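# Right the toppled can on the conveyor belt

## Task

Set the can that has tipped over upright again, resting on one of its flat ends on the belt next to the other cans; the other cans must stay standing roughly in their current spots, and at the end neither gripper may be in contact with any can.

## Robot and tools

Robot: two arms, left_arm and right_arm, each with a two-finger gripper. Scene frame: origin at table-top height, halfway between the two nominal base spots; +x points out over the table, +z up, and left_arm sits on the +y side. Arm names do not match image sides. Calibrated bases in the scene frame: left_arm at (+0.032, +0.278, +0.004) m, right_arm at (-0.002, -0.328, +0.046) m, each turned only slightly about z. A camera stand is fixed to the floor behind the arms.

Frames: every hand pose, velocity and Hand target is reported in that arm's own base frame. Fixed cameras and the table use the scene frame. Motion offsets are measured along the axes of the arm's current Hand target. The fingers point along the gripper's +z axis and close along its y axis. end_effector_position is the spot between the finger pads, a little under 1 cm behind the tips.

execute_actions(actions, cameras): actions is a list of actions. Each action has 1 to 15 rows, one per 1/30 s step; a short action repeats its final row to fill 15 steps. Every row is one flat list of 14 numbers in [-1, 1] covering both arms, even when only one moves: left_arm dx, dy, dz, rx, ry, rz, opening, then right_arm dx, dy, dz, rx, ry, rz, opening. The six pose numbers are an offset, not a pose: measured from the arm's Hand target as it was when that action began, along that target's axes. Every row counts from that same start, so rows are not added together, but a new action or call starts from the updated target, so a repeated offset moves further. Scale: 1.0 = 0.6 m for dx/dy/dz and 180 degrees for rotation; rx, ry, rz form a single rotation vector. To leave an arm's target alone, send six zeros. opening is absolute: +1 fully open (about 87 mm between pads), +0.5 about 69 mm, 0 about 43 mm, -0.5 about 18 mm, -1 closed. A 0 is a real command, so repeat an arm's current opening to keep it. An empty actions list returns state plus images. cameras: a list of names, ["all"], or []; an unknown name invalidates the call.

move(target, speed, blend, opening_speed, blocking, cameras): drives each gripper in a straight line. target is one 14-number row (same layout, scale and offset meaning as above) or a list of up to 15 such rows; every row in the list is an offset from the same starting Hand targets, not from the previous row. speed: m/s, 0.002 to 2.9, default 0.25 (rotation up to twice that in rad/s); one value or one per row. blend: metres of corner rounding per row; 0 stops at each row. opening_speed: change of opening per second, at least 0.2. blocking=false returns after about 0.5 s while the move continues. The whole move is capped at 10 s and does not avoid obstacles or the other arm. The result adds a move: line such as done, off_target, moving, held or fault, plus limits=paced (pose clipped) or limits=held (steps withheld). done means within 10 mm and 2 degrees and at rest; neither done nor off_target tells you about contact.

wait(seconds 0 to 10, cameras): lets time pass with the last commands held; a running move continues. stop(cameras): brakes a running move. zoom_image(camera, region): camera is cam_head_left, cam_head_right, cam_left_wrist or cam_right_wrist; region [x0, y0, x1, y1] in pixels of the newest full image, at most 504 by 504. finished_scene(scene): scene is the integer number of the current scene; it ends the scene and cannot be reversed.

Cameras: cam_head_left, cam_head_right, cam_high, cam_low (896x504 each), cam_left_wrist, cam_right_wrist. Wrist images may lag slightly while the arm moves.

Results: Hand target is the last commanded pose after clipping; the gripper often rests short of it, and the next command, even all zeros, asks for it again, so add the remaining distance as an offset if needed. end_effector_position (m) and end_effector_quat_wxyz, Joint positions, Joint velocities (omitted or 'within noise' when still), Joint torques (include arm weight; first three wrap at ±28 N m), Motor temperatures, Tool commands, grip_measured (opening scale; may be off by up to about 0.043). To grip, command about 0.04 below the grip_measured value at first contact; less squeeze is gentler. Action calls also list end_effector_position at some steps.

Motion limits: orientation commands are clipped to within 40 degrees of the current gripper orientation per step. Friction and weight leave the gripper low, short or tilted, worse at long reach; small moves may go nowhere or sideways, so check position and tilt after each move. Joint ranges (rad): waist -2.618 to 3.054, shoulder 0 to 3.142, elbow 0 to 3.142 (straight at 2.901), wrist pitch and yaw -1.571 to 1.571, wrist roll -2.094 to 2.094. Avoid paths near an arm's own base; go around.

Avoid: dropping or releasing a moving can, knocking other cans, fast contact, pushing far past a contact, anything falling off the table, the two grippers or wrist cameras touching (closing on the other arm's fingers counts), wrist-camera cables rubbing objects, and long stretched or stalled pushing, which heats motors (MOTOR HOT at 75 °C, fault and fold at 90 °C). A blocked arm keeps pressing until commanded back. Objects may get small random nudges. Finish with both grippers clear of every can.

Each tool is called after "Call:" as name(argument=value, ...), one argument or row to a line, values as JSON.

## Session

Call:
execute_actions(
  actions=[],
)

Scene clock: 0.00 s.
left_arm: end_effector_position=(+0.2894, +0.0387, +0.0681) grip_measured=+1.000 end_effector_quat_wxyz=(+0.362, +0.013, +0.926, +0.106) | right_arm: end_effector_position=(+0.2997, +0.0344, +0.0148) grip_measured=+1.000 end_effector_quat_wxyz=(+0.280, -0.175, +0.931, -0.156)
Joint positions: left_arm=[0.009 1.147 0.589 -0.255 -0.181 0.11 1] | right_arm=[0.354 1.488 0.662 -0.207 0.389 -0.127 1]
Joint velocities: within noise
Joint torques (N m): no reading
Motor temperatures (°C): left_arm=[23 30 37 27 21 21 23] | right_arm=[21 25 28 24 22 21 22]
Heat: left arm: 37 °C; right arm: 28 °C.
Hand target: left_arm +0.2896, +0.0387, +0.0700; +0.362, +0.013, +0.926, +0.106 | right_arm +0.3055, +0.0365, +0.0213; +0.293, -0.172, +0.928, -0.154
Tool commands: left_gripper/opening=+1.0 right_gripper/opening=+1.0
camera_calibration:
cam_left_wrist: T_world_to_cam=[[0.0545732, -0.979515, -0.193838, 0.033572], [-0.990222, -0.0780501, 0.115621, 0.302613], [-0.128381, 0.185633, -0.974197, 0.242671], [0, 0, 0, 1]] pos_world=[0.328976, 0.0114556, 0.207929]
cam_right_wrist: T_world_to_cam=[[0.251092, -0.892976, 0.373559, -0.0496945], [-0.940205, -0.133239, 0.313468, 0.30163], [-0.230147, -0.429932, -0.873036, 0.241958], [0, 0, 0, 1]] pos_world=[0.351758, 0.0998383, 0.135251]

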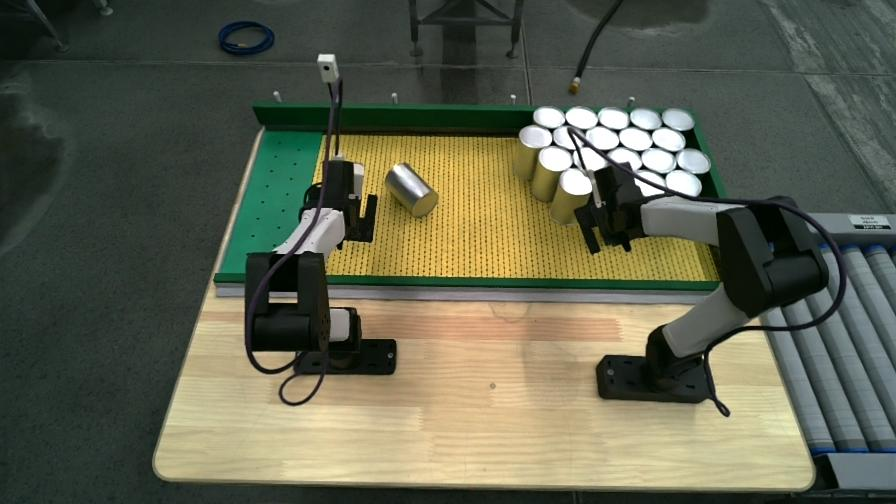

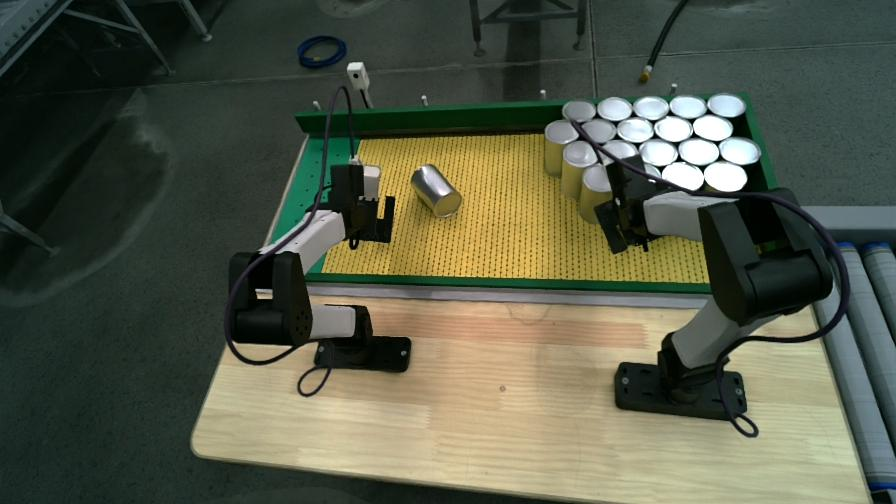

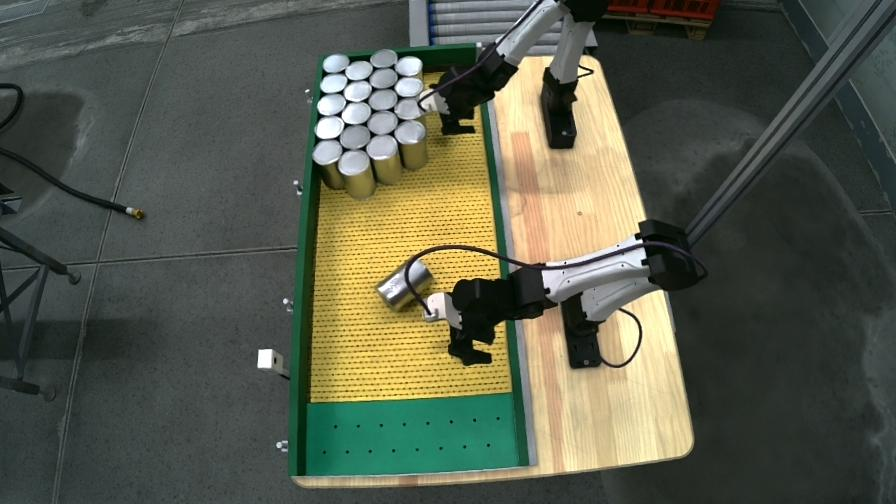

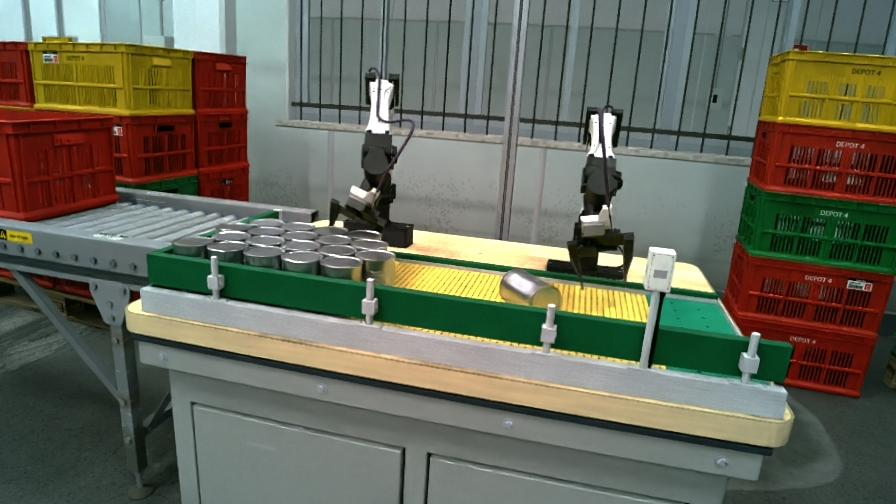

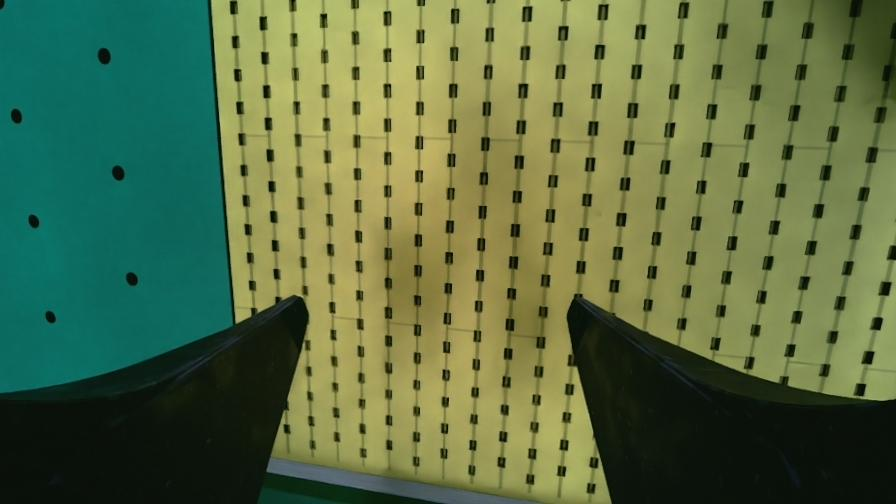

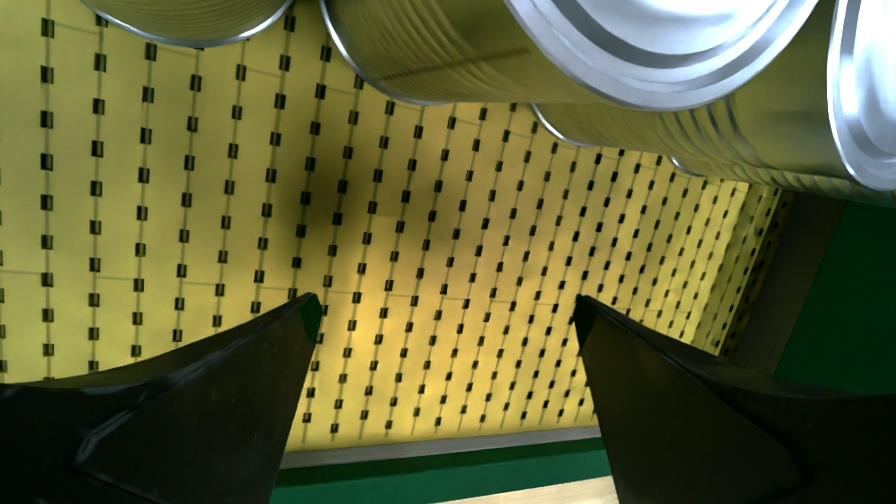

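Call:
move(
  target=[
    [-0.089,0.0275,-0.0953,0,0,0,1,0,0,-0.15,0,0,0,1],
    [-0.2872,-0.1863,-0.0187,-0.0522,0.1163,-0.1925,1,0,0,-0.333,0,0,0,1],
  ],
  blend=[0.04,0],
  speed=0.3,
  cameras=["cam_left_wrist","cam_head_left","cam_head_right","cam_high"],
)

Scene clock: 96.23 s.
left_arm: end_effector_position=(+0.4156, -0.0879, +0.1705) grip_measured=+1.000 end_effector_quat_wxyz=(+0.214, -0.304, +0.926, +0.067) | right_arm: end_effector_position=(+0.1834, +0.0711, +0.1666) grip_measured=+1.000 end_effector_quat_wxyz=(+0.275, -0.180, +0.931, -0.159)
Joint positions: left_arm=[-0.281 2.017 2.041 -1.302 -0.351 -0.864 1] | right_arm=[0.815 1.097 1.048 -1.22 0.581 0.342 1]
Joint torques (N m): left_arm=[-0.38 -8.39 10.13 0.69 -0.26 -0.18] | right_arm=[1.05 -2.25 8.57 0.8 0.34 0.02]
Motor temperatures (°C): left_arm=[23 31 46 30 21 21 23] | right_arm=[21 27 32 25 22 21 22]
Heat: left arm: 46 °C; right arm: 32 °C.
Hand target: left_arm +0.4148, -0.0902, +0.1702; +0.206, -0.309, +0.926, +0.068 | right_arm +0.1864, +0.0735, +0.1774; +0.293, -0.172, +0.928, -0.154
Off the commanded pose: left_arm 0.002 m, 1 deg | right_arm 0.012 m, 2 deg.
move: off_target (right_arm)
camera_calibration:
cam_left_wrist: T_world_to_cam=[[0.597529, -0.801678, 0.0164492, -0.323351], [-0.737035, -0.541037, 0.405042, 0.210476], [-0.315814, -0.254148, -0.91415, 0.41114], [0, 0, 0, 1]] pos_world=[0.478183, -0.0408579, 0.295911]
Images, in order (width x height): cam_head_left 896x504, cam_head_right 896x504, cam_high 896x504, cam_left_wrist 896x504.

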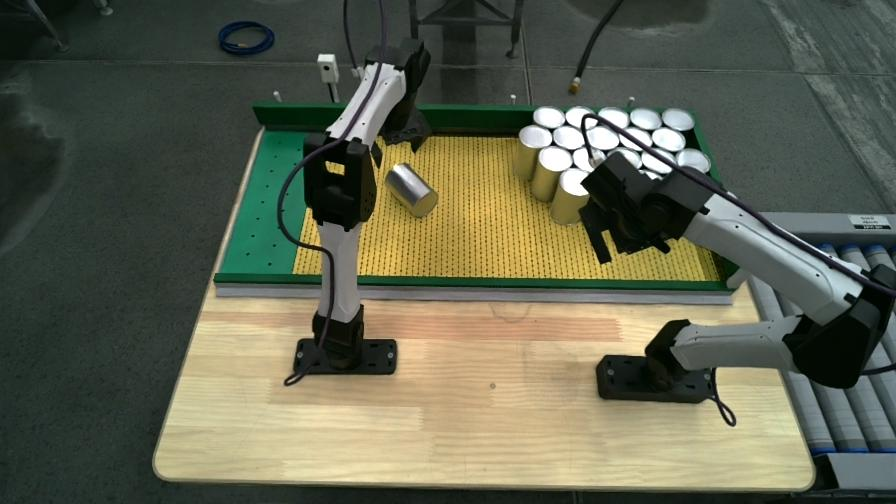

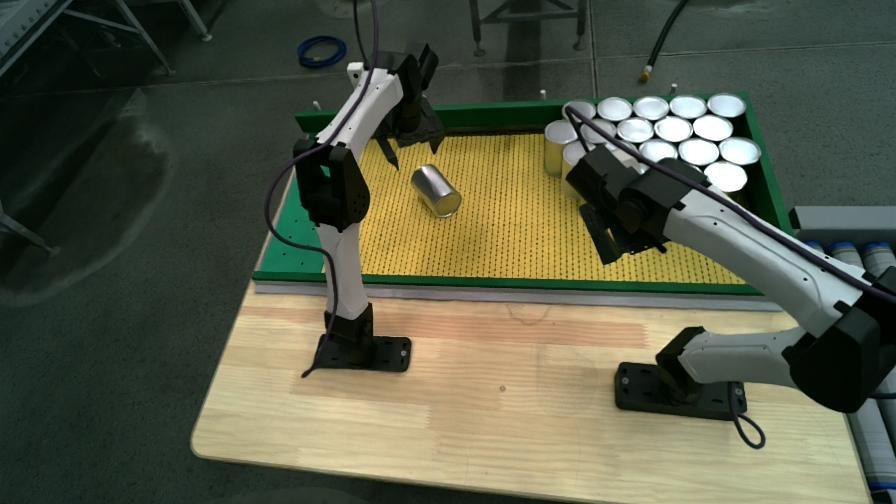

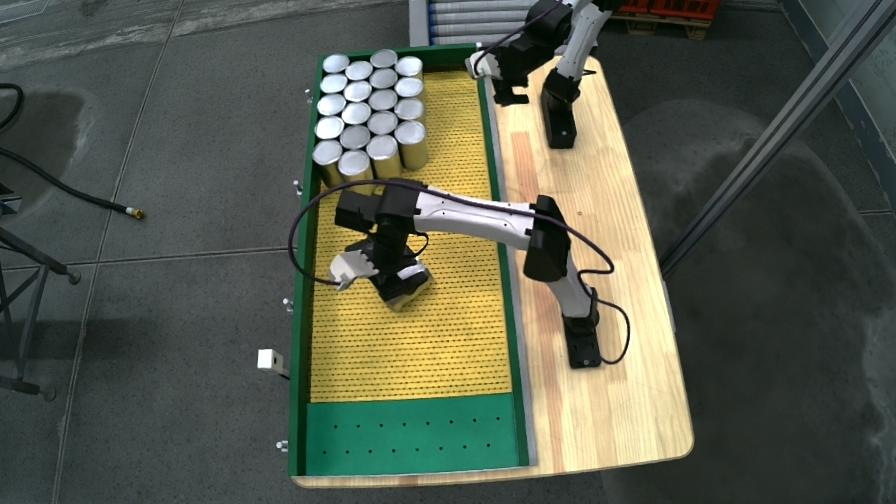

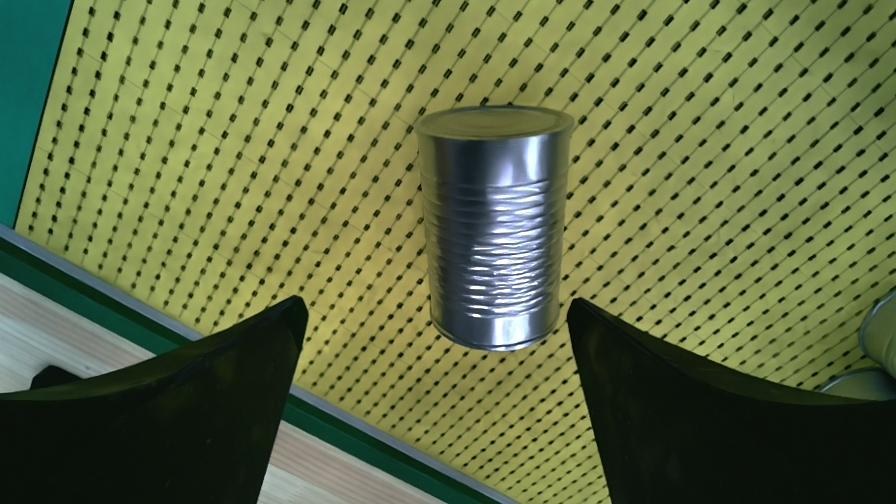

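Call:
move(
  target=[0.0033,-0.0437,0.0817,-0.004,0.0944,-0.0135,1,0,0,0,0,0,0,1],
  speed=0.2,
  cameras=["cam_left_wrist"],
)

Scene clock: 132.57 s.
left_arm: end_effector_position=(+0.4513, -0.1004, +0.1250) grip_measured=+1.000 end_effector_quat_wxyz=(+0.091, -0.332, +0.939, +0.013) | right_arm: end_effector_position=(+0.1833, +0.0710, +0.1666) grip_measured=+1.000 end_effector_quat_wxyz=(+0.275, -0.180, +0.931, -0.159)
Joint positions: left_arm=[-0.194 2.408 2.524 -1.542 -0.115 -0.866 1] | right_arm=[0.815 1.097 1.048 -1.221 0.581 0.342 1]
Joint torques (N m): left_arm=[0.05 -11.15 9.47 0.25 -0.14 -0.12] | right_arm=[1.07 -2.35 8.64 0.87 0.39 0.04]
Motor temperatures (°C): left_arm=[23 38 47 27 21 21 23] | right_arm=[21 26 35 25 22 21 22]
Heat: left arm: 47 °C; right arm: 35 °C.
Hand target: left_arm +0.4458, -0.0998, +0.1250; +0.066, -0.337, +0.939, +0.023 | right_arm +0.1864, +0.0735, +0.1774; +0.293, -0.172, +0.928, -0.154
Off the commanded pose: left_arm 0.006 m, 3 deg | right_arm 0.012 m, 2 deg.
joint sent to its limit (left arm) — joint 4 (wrist pitch), lower limit. The joint targets still meet the commanded pose.
move: off_target (left_arm, right_arm)
camera_calibration:
cam_left_wrist: T_world_to_cam=[[0.632598, -0.773137, 0.0456046, -0.370544], [-0.615452, -0.466084, 0.635598, 0.172388], [-0.470148, -0.430145, -0.770672, 0.411754], [0, 0, 0, 1]] pos_world=[0.534087, -0.0290196, 0.224656]
Images, in order (width x height): cam_left_wrist 896x504.

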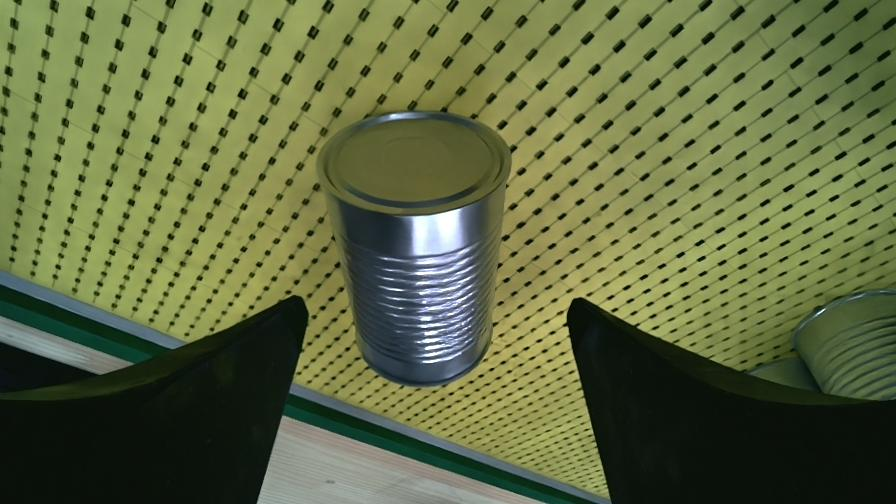

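Call:
move(
  target=[
    [0.0165,0.0098,0.1003,0,0.0611,0,1,0,0,0,0,0,0,1],
    [0.0165,0.0098,0.1003,0,0.0611,0,0.4,0,0,0,0,0,0,1],
  ],
  speed=0.12,
  opening_speed=0.6,
  cameras=["cam_left_wrist"],
)

Scene clock: 175.33 s.
left_arm: end_effector_position=(+0.4497, -0.0975, +0.0727) grip_measured=+0.462 end_effector_quat_wxyz=(+0.001, -0.340, +0.940, -0.018) | right_arm: end_effector_position=(+0.1833, +0.0710, +0.1666) grip_measured=+1.000 end_effector_quat_wxyz=(+0.275, -0.180, +0.931, -0.159)
Joint positions: left_arm=[-0.135 2.534 2.524 -1.543 0.031 -0.829 0.731] | right_arm=[0.815 1.097 1.048 -1.221 0.581 0.342 1]
Joint torques (N m): left_arm=[0.06 -11.33 6.87 0.12 -0.05 0.07] | right_arm=[1.1 -2.13 8.59 0.9 0.4 0.05]
Motor temperatures (°C): left_arm=[23 44 48 26 21 21 23] | right_arm=[21 25 36 24 22 21 22]
Heat: left arm: 48 °C; right arm: 36 °C.
Hand target: left_arm +0.4410, -0.0961, +0.0640; -0.024, -0.338, +0.941, -0.009 | right_arm +0.1864, +0.0735, +0.1774; +0.293, -0.172, +0.928, -0.154
Off the commanded pose: left_arm 0.012 m, 3 deg | right_arm 0.012 m, 2 deg.
move: off_target (left_arm, right_arm); target 2's new opening was sent with left_arm's hand 0.012 m and 3 deg from that target
camera_calibration:
cam_left_wrist: T_world_to_cam=[[0.646674, -0.761663, 0.0410068, -0.36982], [-0.505555, -0.387734, 0.770764, 0.154321], [-0.571163, -0.519164, -0.6358, 0.398864], [0, 0, 0, 1]] pos_world=[0.544987, -0.0147664, 0.149817]
Images, in order (width x height): cam_left_wrist 896x504.

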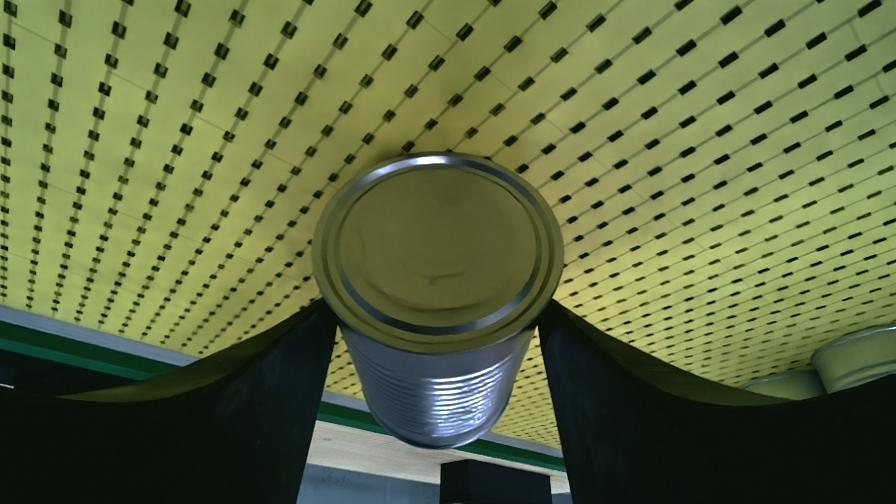

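Call:
move(
  target=[
    [0,0,0,0,0,0,1,0,0,0,0,0,0,1],
    [0.0134,0,0.0186,0,0,0,1,0,0,0,0,0,0,1],
    [0.0134,0,0.0186,0,0,0,0.4,0,0,0,0,0,0,1],
  ],
  speed=0.1,
  opening_speed=0.8,
  cameras=["cam_left_wrist"],
)

Scene clock: 194.40 s.
left_arm: end_effector_position=(+0.4341, -0.0981, +0.0393) grip_measured=+0.612 end_effector_quat_wxyz=(-0.037, -0.338, +0.941, +0.001) | right_arm: end_effector_position=(+0.1833, +0.0710, +0.1666) grip_measured=+1.000 end_effector_quat_wxyz=(+0.275, -0.180, +0.931, -0.159)
Joint positions: left_arm=[-0.14 2.534 2.378 -1.481 0.033 -0.829 0.806] | right_arm=[0.815 1.097 1.048 -1.221 0.581 0.342 1]
Joint torques (N m): left_arm=[-0.59 -16.61 5.56 0.32 -0.06 -0.07] | right_arm=[1.13 -2.37 8.61 0.88 0.38 -0.04]
Motor temperatures (°C): left_arm=[23 52 46 25 21 21 24] | right_arm=[21 25 36 24 22 21 22]
Heat: left arm: 52 °C; right arm: 36 °C.
Hand target: left_arm +0.4344, -0.1015, +0.0533; -0.024, -0.338, +0.941, -0.009 | right_arm +0.1864, +0.0735, +0.1774; +0.293, -0.172, +0.928, -0.154
Off the commanded pose: left_arm 0.014 m, 2 deg | right_arm 0.012 m, 2 deg.
move: off_target (left_arm, right_arm); target 3's new opening was sent with left_arm's hand 0.014 m and 2 deg from that target
camera_calibration:
cam_left_wrist: T_world_to_cam=[[0.643503, -0.76517, -0.0204666, -0.35536], [-0.441514, -0.392887, 0.806663, 0.142248], [-0.625275, -0.510054, -0.590657, 0.39101], [0, 0, 0, 1]] pos_world=[0.535969, -0.0165864, 0.108933]
Images, in order (width x height): cam_left_wrist 896x504.

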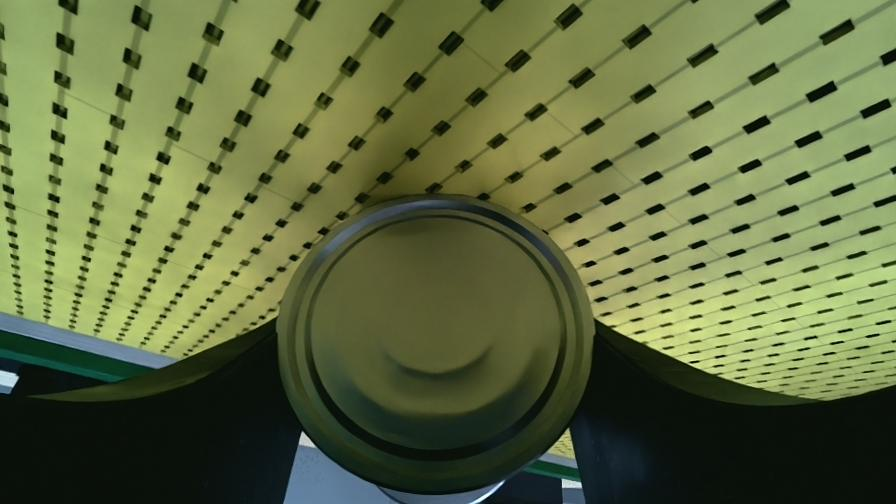

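Call:
move(
  target=[
    [0,0,0,0,0,0,1,0,0,0,0,0,0,1],
    [0.0015,0.003,-0.0278,0,0,0,1,0,0,0,0,0,0,1],
  ],
  speed=0.1,
  opening_speed=1.0,
  cameras=["cam_left_wrist"],
)

Scene clock: 212.23 s.
left_arm: end_effector_position=(+0.4330, -0.0979, +0.0468) grip_measured=+1.000 end_effector_quat_wxyz=(-0.037, -0.338, +0.941, +0.001) | right_arm: end_effector_position=(+0.1833, +0.0710, +0.1666) grip_measured=+1.000 end_effector_quat_wxyz=(+0.275, -0.180, +0.931, -0.159)
Joint positions: left_arm=[-0.14 2.532 2.403 -1.509 0.033 -0.829 1] | right_arm=[0.815 1.097 1.048 -1.221 0.581 0.342 1]
Joint torques (N m): left_arm=[-0.39 -16.13 9.46 -0.13 -0.06 -0.05] | right_arm=[0.94 -2.17 8.53 0.92 0.41 0.02]
Motor temperatures (°C): left_arm=[23 67 45 25 21 21 24] | right_arm=[21 25 36 24 22 21 22]
Heat: left arm: 67 °C; right arm: 36 °C.
Hand target: left_arm +0.4332, -0.1002, +0.0699; -0.024, -0.338, +0.941, -0.009 | right_arm +0.1864, +0.0735, +0.1774; +0.293, -0.172, +0.928, -0.154
Off the commanded pose: left_arm 0.023 m, 2 deg | right_arm 0.012 m, 2 deg.
move: off_target (left_arm, right_arm)
camera_calibration:
cam_left_wrist: T_world_to_cam=[[0.643503, -0.765164, -0.0206971, -0.354321], [-0.441237, -0.392904, 0.806806, 0.135707], [-0.625471, -0.51005, -0.590453, 0.394877], [0, 0, 0, 1]] pos_world=[0.534869, -0.0163865, 0.116333]
Images, in order (width x height): cam_left_wrist 896x504.

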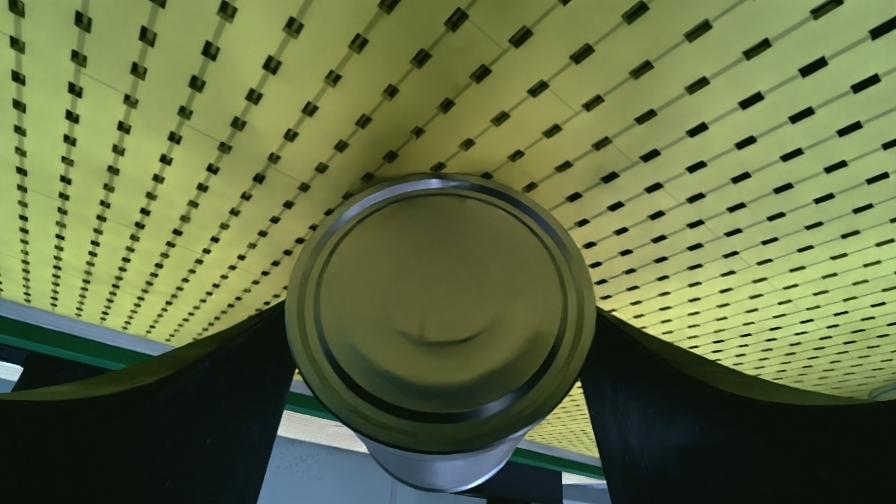

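Call:
move(
  target=[
    [0.0026,0.004,-0.05,0,0,0,1,0,0,0,0,0,0,1],
    [-0.001,0.004,0.02,0,0,0,1,0,0,0,0,0,0,1],
  ],
  speed=0.1,
  cameras=["cam_left_wrist"],
)

Scene clock: 245.60 s.
left_arm: end_effector_position=(+0.4332, -0.0981, +0.0594) grip_measured=+1.000 end_effector_quat_wxyz=(-0.022, -0.338, +0.941, -0.008) | right_arm: end_effector_position=(+0.1833, +0.0710, +0.1666) grip_measured=+1.000 end_effector_quat_wxyz=(+0.275, -0.180, +0.931, -0.159)
Joint positions: left_arm=[-0.14 2.479 2.362 -1.485 0.033 -0.829 1] | right_arm=[0.815 1.097 1.048 -1.221 0.581 0.342 1]
Joint torques (N m): left_arm=[-0.12 -13.3 5.63 0.38 -0.07 -0.01] | right_arm=[1.14 -2.51 8.62 0.9 0.38 0]
Motor temperatures (°C): left_arm=[23 67 48 24 21 21 24] | right_arm=[21 25 37 24 22 21 22]
Heat: left arm: 67 °C; right arm: 37 °C.
Hand target: left_arm +0.4316, -0.0984, +0.0579; -0.024, -0.338, +0.941, -0.009 | right_arm +0.1864, +0.0735, +0.1774; +0.293, -0.172, +0.928, -0.154
Off the commanded pose: left_arm 0.002 m, 0 deg | right_arm 0.012 m, 2 deg.
move: off_target (right_arm)
camera_calibration:
cam_left_wrist: T_world_to_cam=[[0.643764, -0.765199, 0.00617369, -0.35606], [-0.469216, -0.388354, 0.793106, 0.138913], [-0.604486, -0.51347, -0.609052, 0.394053], [0, 0, 0, 1]] pos_world=[0.532598, -0.0161749, 0.132025]
Images, in order (width x height): cam_left_wrist 896x504.

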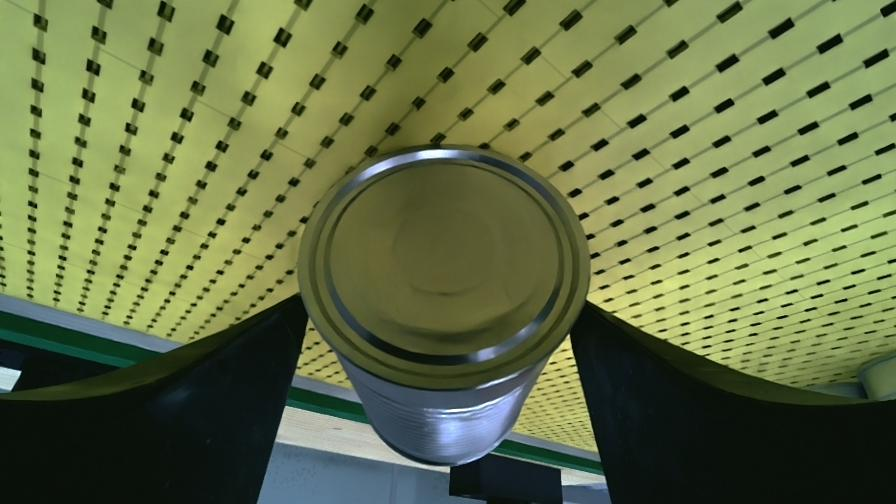

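Call:
move(
  target=[
    [0,0,0,0,0,0,0.35,0,0,0,0,0,0,1],
    [0.0215,0.0105,-0.1692,0,-0.0944,0,0.35,0,0,0,0,0,0,1],
    [0.2052,-0.1018,-0.185,0.2535,-0.3896,0.3305,0.35,0,0,0,0,0,0,1],
  ],
  speed=[0.1,0.2,0.25],
  opening_speed=0.8,
  cameras=["cam_left_wrist","cam_head_left","cam_head_right"],
)

Scene clock: 325.50 s.
left_arm: end_effector_position=(+0.3643, -0.2087, +0.1352) grip_measured=+0.603 end_effector_quat_wxyz=(+0.545, +0.205, +0.801, -0.144) | right_arm: end_effector_position=(+0.1833, +0.0710, +0.1666) grip_measured=+1.000 end_effector_quat_wxyz=(+0.275, -0.180, +0.931, -0.159)
Joint positions: left_arm=[-0.525 1.4 0.715 0.311 -0.015 -0.014 0.802] | right_arm=[0.815 1.097 1.048 -1.221 0.581 0.342 1]
Joint torques (N m): left_arm=[-0.27 -7.04 8.72 3.46 0 0.14] | right_arm=[1.06 -2.24 8.58 0.82 0.41 0.04]
Motor temperatures (°C): left_arm=[23 76 44 25 21 21 24] | right_arm=[21 25 37 24 22 21 22]
Heat: left arm: 76 °C; right arm: 37 °C. Fold the left arm in close to its base, or ease its load, before you think long.
Hand target: left_arm +0.3799, -0.2200, +0.1750; +0.608, +0.202, +0.751, -0.163 | right_arm +0.1864, +0.0735, +0.1774; +0.293, -0.172, +0.928, -0.154
Off the commanded pose: left_arm 0.044 m, 10 deg | right_arm 0.012 m, 2 deg.
MOTOR HOT: joint 2 (shoulder) of the left arm reports 76 °C; the controller's stop level is 90 °C. To cool a motor, set the load down, stop pushing, or move to a pose that needs little force.
move: off_target (left_arm, right_arm)
camera_calibration:
cam_left_wrist: T_world_to_cam=[[-0.486738, -0.873317, 0.0200813, -0.00936036], [-0.83044, 0.455464, -0.320813, 0.461797], [0.271025, -0.172828, -0.94693, 0.139579], [0, 0, 0, 1]] pos_world=[0.34111, -0.194384, 0.28051]
Images, in order (width x height): cam_head_left 896x504, cam_head_right 896x504, cam_left_wrist 896x504.

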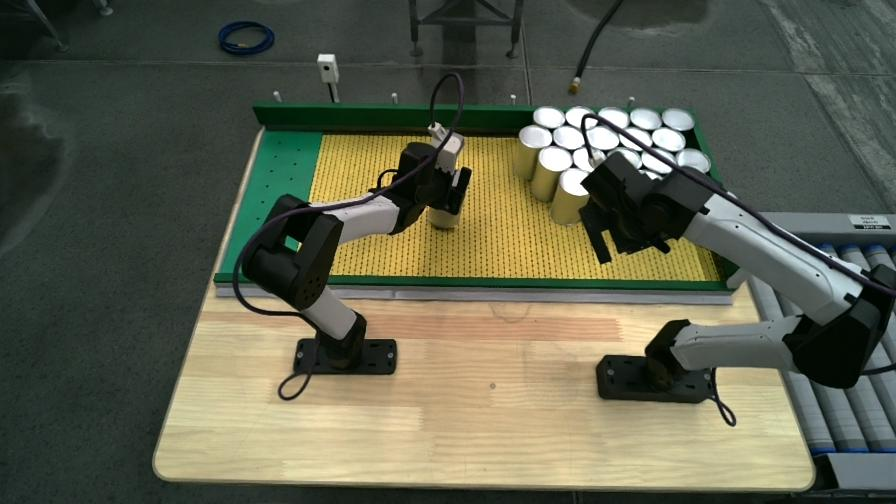

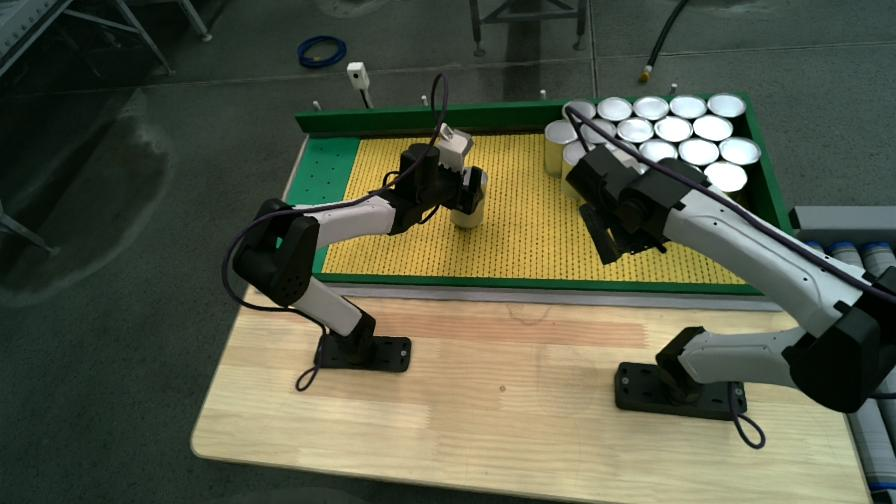

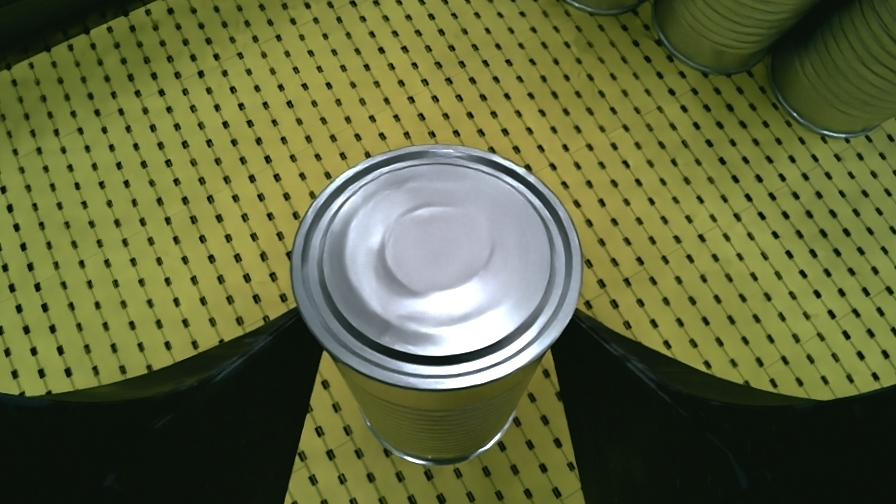

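Call:
move(
  target=[-0.019,-0.191,0.0088,0.083,-0.05,0.0111,0.35,0,0,0,0,0,0,1],
  speed=0.2,
  cameras=["cam_left_wrist","cam_head_left"],
)

Scene clock: 362.67 s.
left_arm: end_effector_position=(+0.3174, -0.3108, +0.1428) grip_measured=+0.603 end_effector_quat_wxyz=(+0.576, +0.292, +0.725, -0.241) | right_arm: end_effector_position=(+0.1833, +0.0710, +0.1666) grip_measured=+1.000 end_effector_quat_wxyz=(+0.275, -0.180, +0.931, -0.159)
Joint positions: left_arm=[-0.77 1.491 0.672 0.597 0.008 -0.012 0.802] | right_arm=[0.815 1.097 1.048 -1.221 0.581 0.342 1]
Joint torques (N m): left_arm=[-0.16 -6.52 8.7 3.67 -0.03 0.12] | right_arm=[1.16 -2.21 8.7 0.81 0.4 0.01]
Motor temperatures (°C): left_arm=[23 60 45 36 21 21 24] | right_arm=[21 25 37 23 22 21 22]
Heat: left arm: 60 °C; right arm: 37 °C.
Hand target: left_arm +0.3291, -0.3230, +0.1854; +0.636, +0.278, +0.669, -0.264 | right_arm +0.1864, +0.0735, +0.1774; +0.293, -0.172, +0.928, -0.154
Off the commanded pose: left_arm 0.045 m, 10 deg | right_arm 0.012 m, 2 deg.
MOTOR HOT: cleared for the motors of the left arm.
move: off_target (left_arm, right_arm)
camera_calibration:
cam_left_wrist: T_world_to_cam=[[-0.703482, -0.710274, 0.0250016, -0.00276321], [-0.63891, 0.616609, -0.459986, 0.480927], [0.311299, -0.339565, -0.887574, 0.06881], [0, 0, 0, 1]] pos_world=[0.283905, -0.275141, 0.282362]
Images, in order (width x height): cam_head_left 896x504, cam_left_wrist 896x504.

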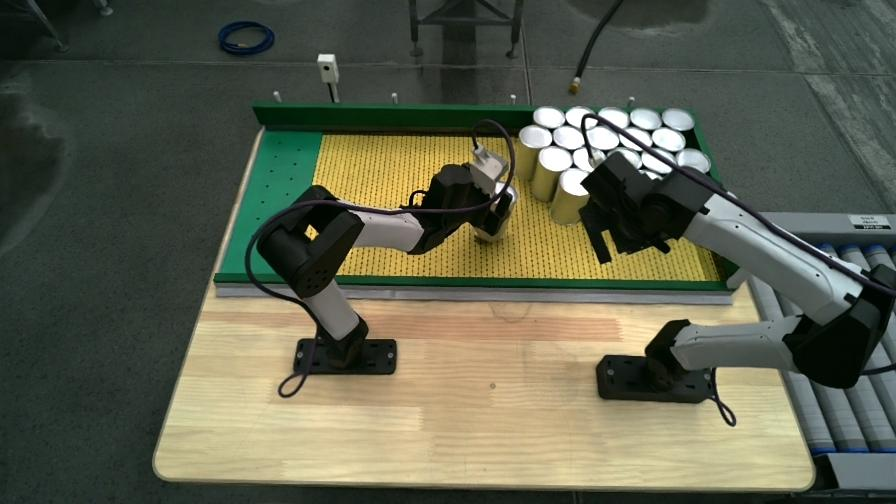

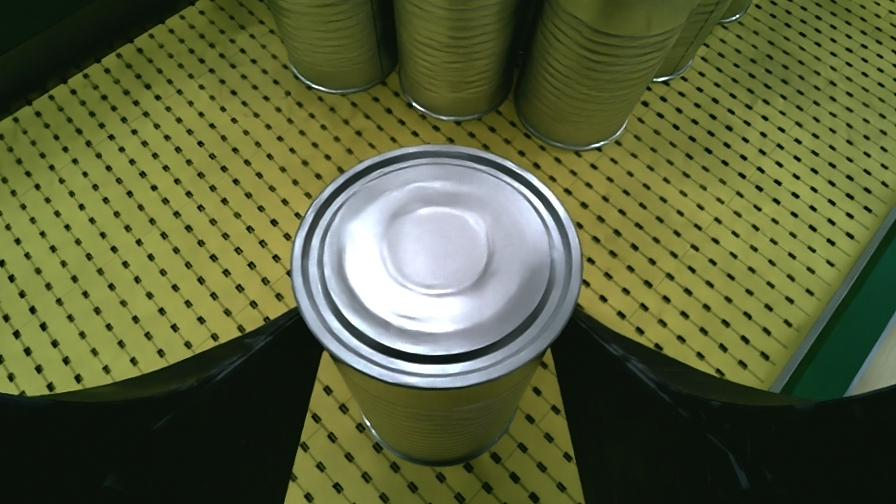

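Call:
zoom_image(
  camera="cam_left_wrist",
  region=[260, 0, 764, 283],
)

Scaled by 1.000.

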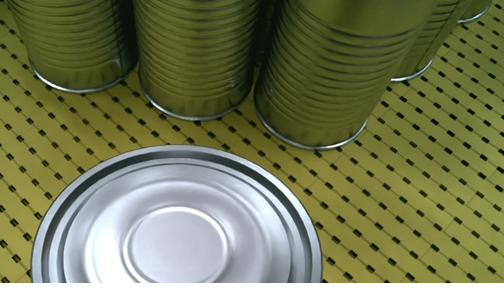

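Call:
move(
  target=[-0.0187,-0.0493,0.117,0,-0.0444,0,0.35,0,0,0,0,0,0,1],
  speed=0.15,
  cameras=["cam_left_wrist","cam_head_left"],
)

Scene clock: 436.17 s.
left_arm: end_effector_position=(+0.3390, -0.3726, +0.1283) grip_measured=+0.604 end_effector_quat_wxyz=(+0.610, +0.289, +0.692, -0.255) | right_arm: end_effector_position=(+0.1833, +0.0710, +0.1666) grip_measured=+1.000 end_effector_quat_wxyz=(+0.275, -0.180, +0.931, -0.159)
Joint positions: left_arm=[-0.853 1.784 0.8 0.858 -0.06 -0.008 0.802] | right_arm=[0.815 1.097 1.048 -1.221 0.581 0.342 1]
Joint torques (N m): left_arm=[-0.54 -8.43 12.68 3.62 -0.2 0.1] | right_arm=[1.11 -2.48 8.64 0.86 0.34 0.01]
Motor temperatures (°C): left_arm=[23 51 45 55 21 21 25] | right_arm=[21 24 38 23 22 21 22]
Heat: left arm: 55 °C; right arm: 38 °C.
Hand target: left_arm +0.3580, -0.3939, +0.1929; +0.681, +0.259, +0.623, -0.283 | right_arm +0.1864, +0.0735, +0.1774; +0.293, -0.172, +0.928, -0.154
Off the commanded pose: left_arm 0.071 m, 12 deg | right_arm 0.012 m, 2 deg.
move: off_target (left_arm, right_arm)
camera_calibration:
cam_left_wrist: T_world_to_cam=[[-0.716041, -0.697967, 0.0112284, -0.0205213], [-0.589917, 0.596437, -0.544298, 0.512864], [0.373205, -0.396364, -0.838817, -0.0202331], [0, 0, 0, 1]] pos_world=[0.295404, -0.328234, 0.262409]
Images, in order (width x height): cam_head_left 896x504, cam_left_wrist 896x504.

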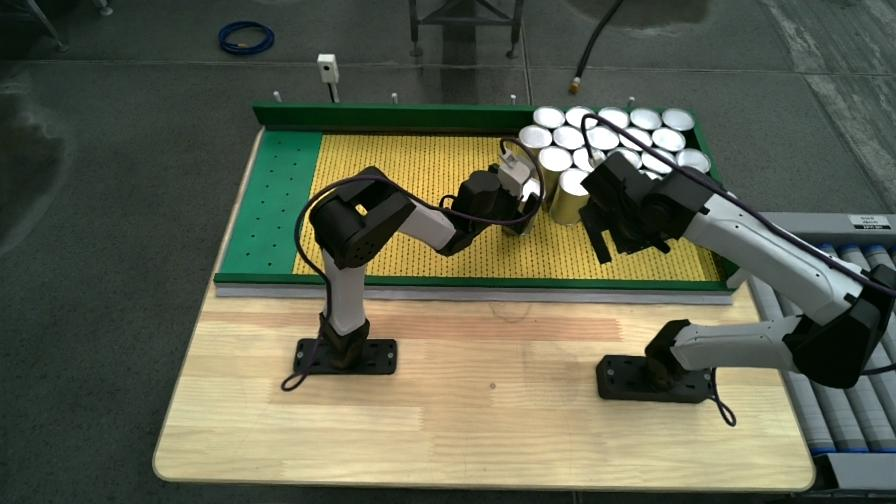

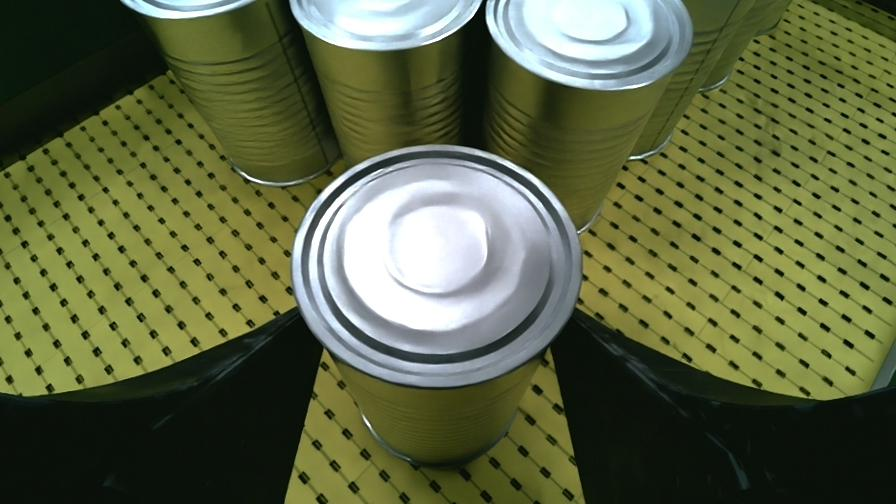

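Call:
move(
  target=[-0.02,0.0077,0.0557,0,0,0,0.35,0,0,0,0,0,0,1],
  speed=0.08,
  cameras=["cam_left_wrist","cam_head_left"],
)

Scene clock: 469.83 s.
left_arm: end_effector_position=(+0.3659, -0.3964, +0.1438) grip_measured=+0.604 end_effector_quat_wxyz=(+0.618, +0.284, +0.687, -0.255) | right_arm: end_effector_position=(+0.1833, +0.0710, +0.1666) grip_measured=+1.000 end_effector_quat_wxyz=(+0.275, -0.180, +0.931, -0.159)
Joint positions: left_arm=[-0.844 1.865 0.966 0.792 -0.06 -0.006 0.802] | right_arm=[0.815 1.097 1.048 -1.221 0.581 0.342 1]
Joint torques (N m): left_arm=[0.23 -9.99 13.04 3.38 -0.04 0.11] | right_arm=[1.03 -2.21 8.54 0.87 0.41 0.02]
Motor temperatures (°C): left_arm=[23 52 49 56 21 21 25] | right_arm=[21 24 38 23 22 21 22]
Heat: left arm: 56 °C; right arm: 38 °C.
Hand target: left_arm +0.3839, -0.4135, +0.2078; +0.681, +0.259, +0.623, -0.283 | right_arm +0.1864, +0.0735, +0.1774; +0.293, -0.172, +0.928, -0.154
Off the commanded pose: left_arm 0.069 m, 11 deg | right_arm 0.012 m, 2 deg.
move: off_target (left_arm, right_arm)
camera_calibration:
cam_left_wrist: T_world_to_cam=[[-0.710185, -0.70394, 0.0102676, -0.0223501], [-0.587384, 0.584429, -0.559843, 0.547918], [0.388095, -0.403623, -0.828535, -0.0365729], [0, 0, 0, 1]] pos_world=[0.320159, -0.350713, 0.276675]
Images, in order (width x height): cam_head_left 896x504, cam_left_wrist 896x504.

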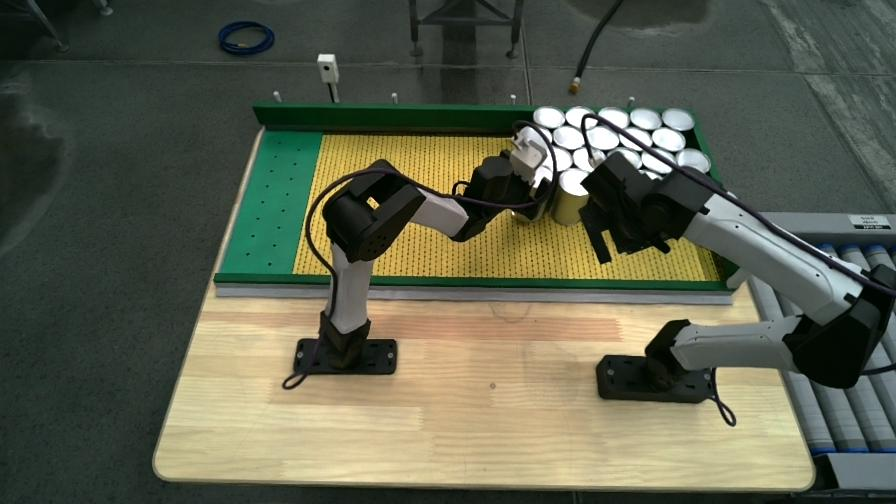

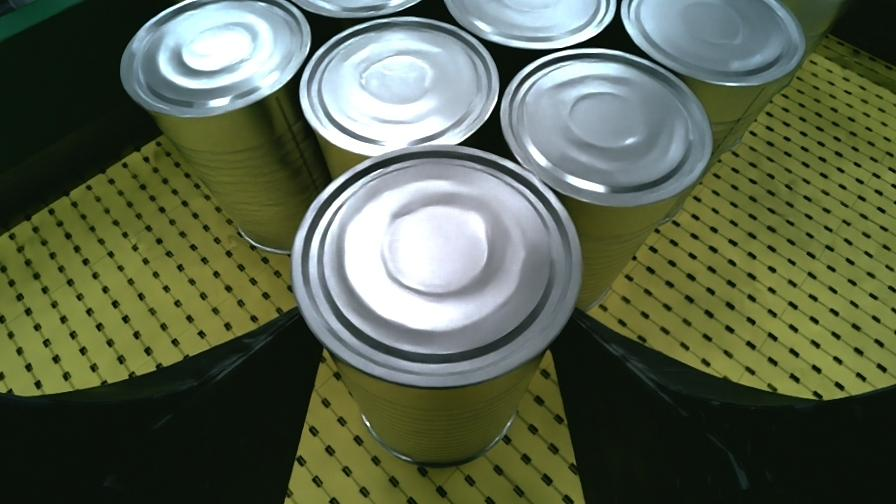

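Call:
move(
  target=[0.0249,0,-0.0022,0,0,0,0.35,0,0,0,0,0,0,1],
  speed=0.04,
  cameras=["cam_left_wrist"],
)

Scene clock: 489.87 s.
left_arm: end_effector_position=(+0.3673, -0.3979, +0.1311) grip_measured=+0.604 end_effector_quat_wxyz=(+0.613, +0.287, +0.692, -0.253) | right_arm: end_effector_position=(+0.1833, +0.0710, +0.1666) grip_measured=+1.000 end_effector_quat_wxyz=(+0.275, -0.180, +0.931, -0.159)
Joint positions: left_arm=[-0.844 1.898 0.966 0.81 -0.06 -0.005 0.802] | right_arm=[0.815 1.097 1.048 -1.221 0.581 0.342 1]
Joint torques (N m): left_arm=[0.23 -10 11.12 3.72 -0.04 0.1] | right_arm=[1.26 -2.37 8.9 0.86 0.36 0.03]
Motor temperatures (°C): left_arm=[23 53 57 58 21 21 25] | right_arm=[21 24 38 23 22 21 22]
Heat: left arm: 58 °C; right arm: 38 °C.
Hand target: left_arm +0.3839, -0.4135, +0.1928; +0.681, +0.259, +0.623, -0.283 | right_arm +0.1864, +0.0735, +0.1774; +0.293, -0.172, +0.928, -0.154
Off the commanded pose: left_arm 0.066 m, 12 deg | right_arm 0.012 m, 2 deg.
move: off_target (left_arm, right_arm)
camera_calibration:
cam_left_wrist: T_world_to_cam=[[-0.710123, -0.704018, 0.00911746, -0.0222411], [-0.592693, 0.590742, -0.547484, 0.545412], [0.380053, -0.394185, -0.836766, -0.0402764], [0, 0, 0, 1]] pos_world=[0.322775, -0.353733, 0.265106]
Images, in order (width x height): cam_left_wrist 896x504.

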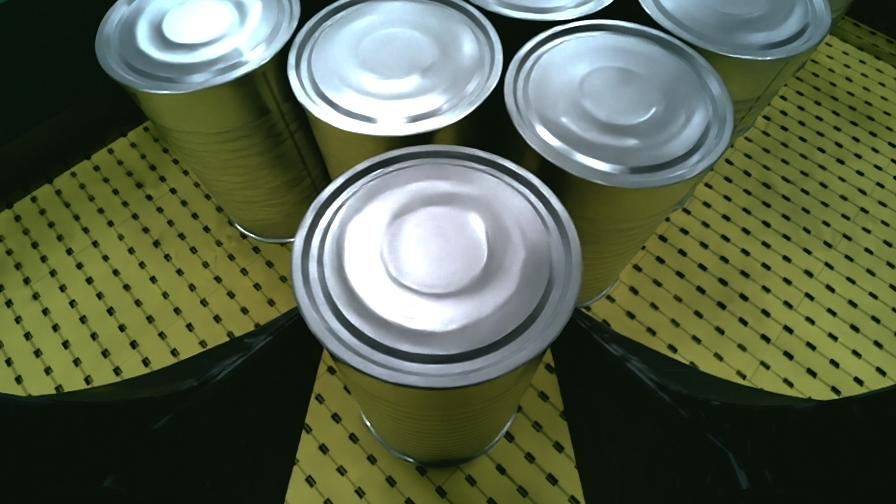

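Call:
move(
  target=[0.0133,0,-0.0012,0,0,0,0.35,0,0,0,0,0,0,1],
  speed=0.04,
  cameras=["cam_left_wrist"],
)

Scene clock: 500.97 s.
left_arm: end_effector_position=(+0.3692, -0.4000, +0.1290) grip_measured=+0.604 end_effector_quat_wxyz=(+0.618, +0.284, +0.687, -0.255) | right_arm: end_effector_position=(+0.1833, +0.0710, +0.1666) grip_measured=+1.000 end_effector_quat_wxyz=(+0.275, -0.180, +0.931, -0.159)
Joint positions: left_arm=[-0.844 1.919 0.966 0.846 -0.06 -0.005 0.802] | right_arm=[0.815 1.097 1.048 -1.221 0.581 0.342 1]
Joint torques (N m): left_arm=[0.23 -9.88 10.48 3.66 -0.03 0.1] | right_arm=[1.29 -2.29 8.55 0.94 0.43 0.05]
Motor temperatures (°C): left_arm=[23 53 58 58 21 21 25] | right_arm=[21 24 38 23 22 21 22]
Heat: left arm: 58 °C; right arm: 38 °C.
Hand target: left_arm +0.3839, -0.4135, +0.1848; +0.681, +0.259, +0.623, -0.283 | right_arm +0.1864, +0.0735, +0.1774; +0.293, -0.172, +0.928, -0.154
Off the commanded pose: left_arm 0.059 m, 11 deg | right_arm 0.012 m, 2 deg.
move: off_target (left_arm, right_arm)
camera_calibration:
cam_left_wrist: T_world_to_cam=[[-0.710204, -0.703927, 0.00991364, -0.0224278], [-0.587073, 0.584419, -0.560178, 0.54354], [0.38853, -0.40366, -0.828313, -0.0517034], [0, 0, 0, 1]] pos_world=[0.323258, -0.354313, 0.261875]
Images, in order (width x height): cam_left_wrist 896x504.

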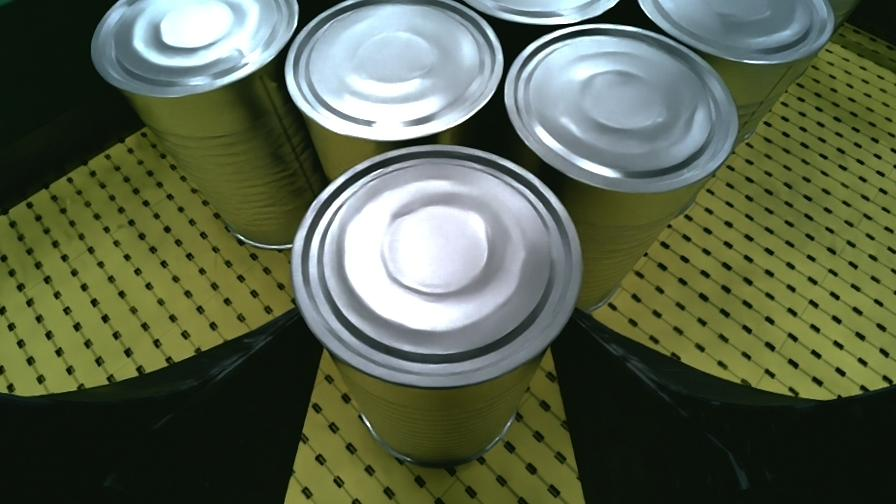

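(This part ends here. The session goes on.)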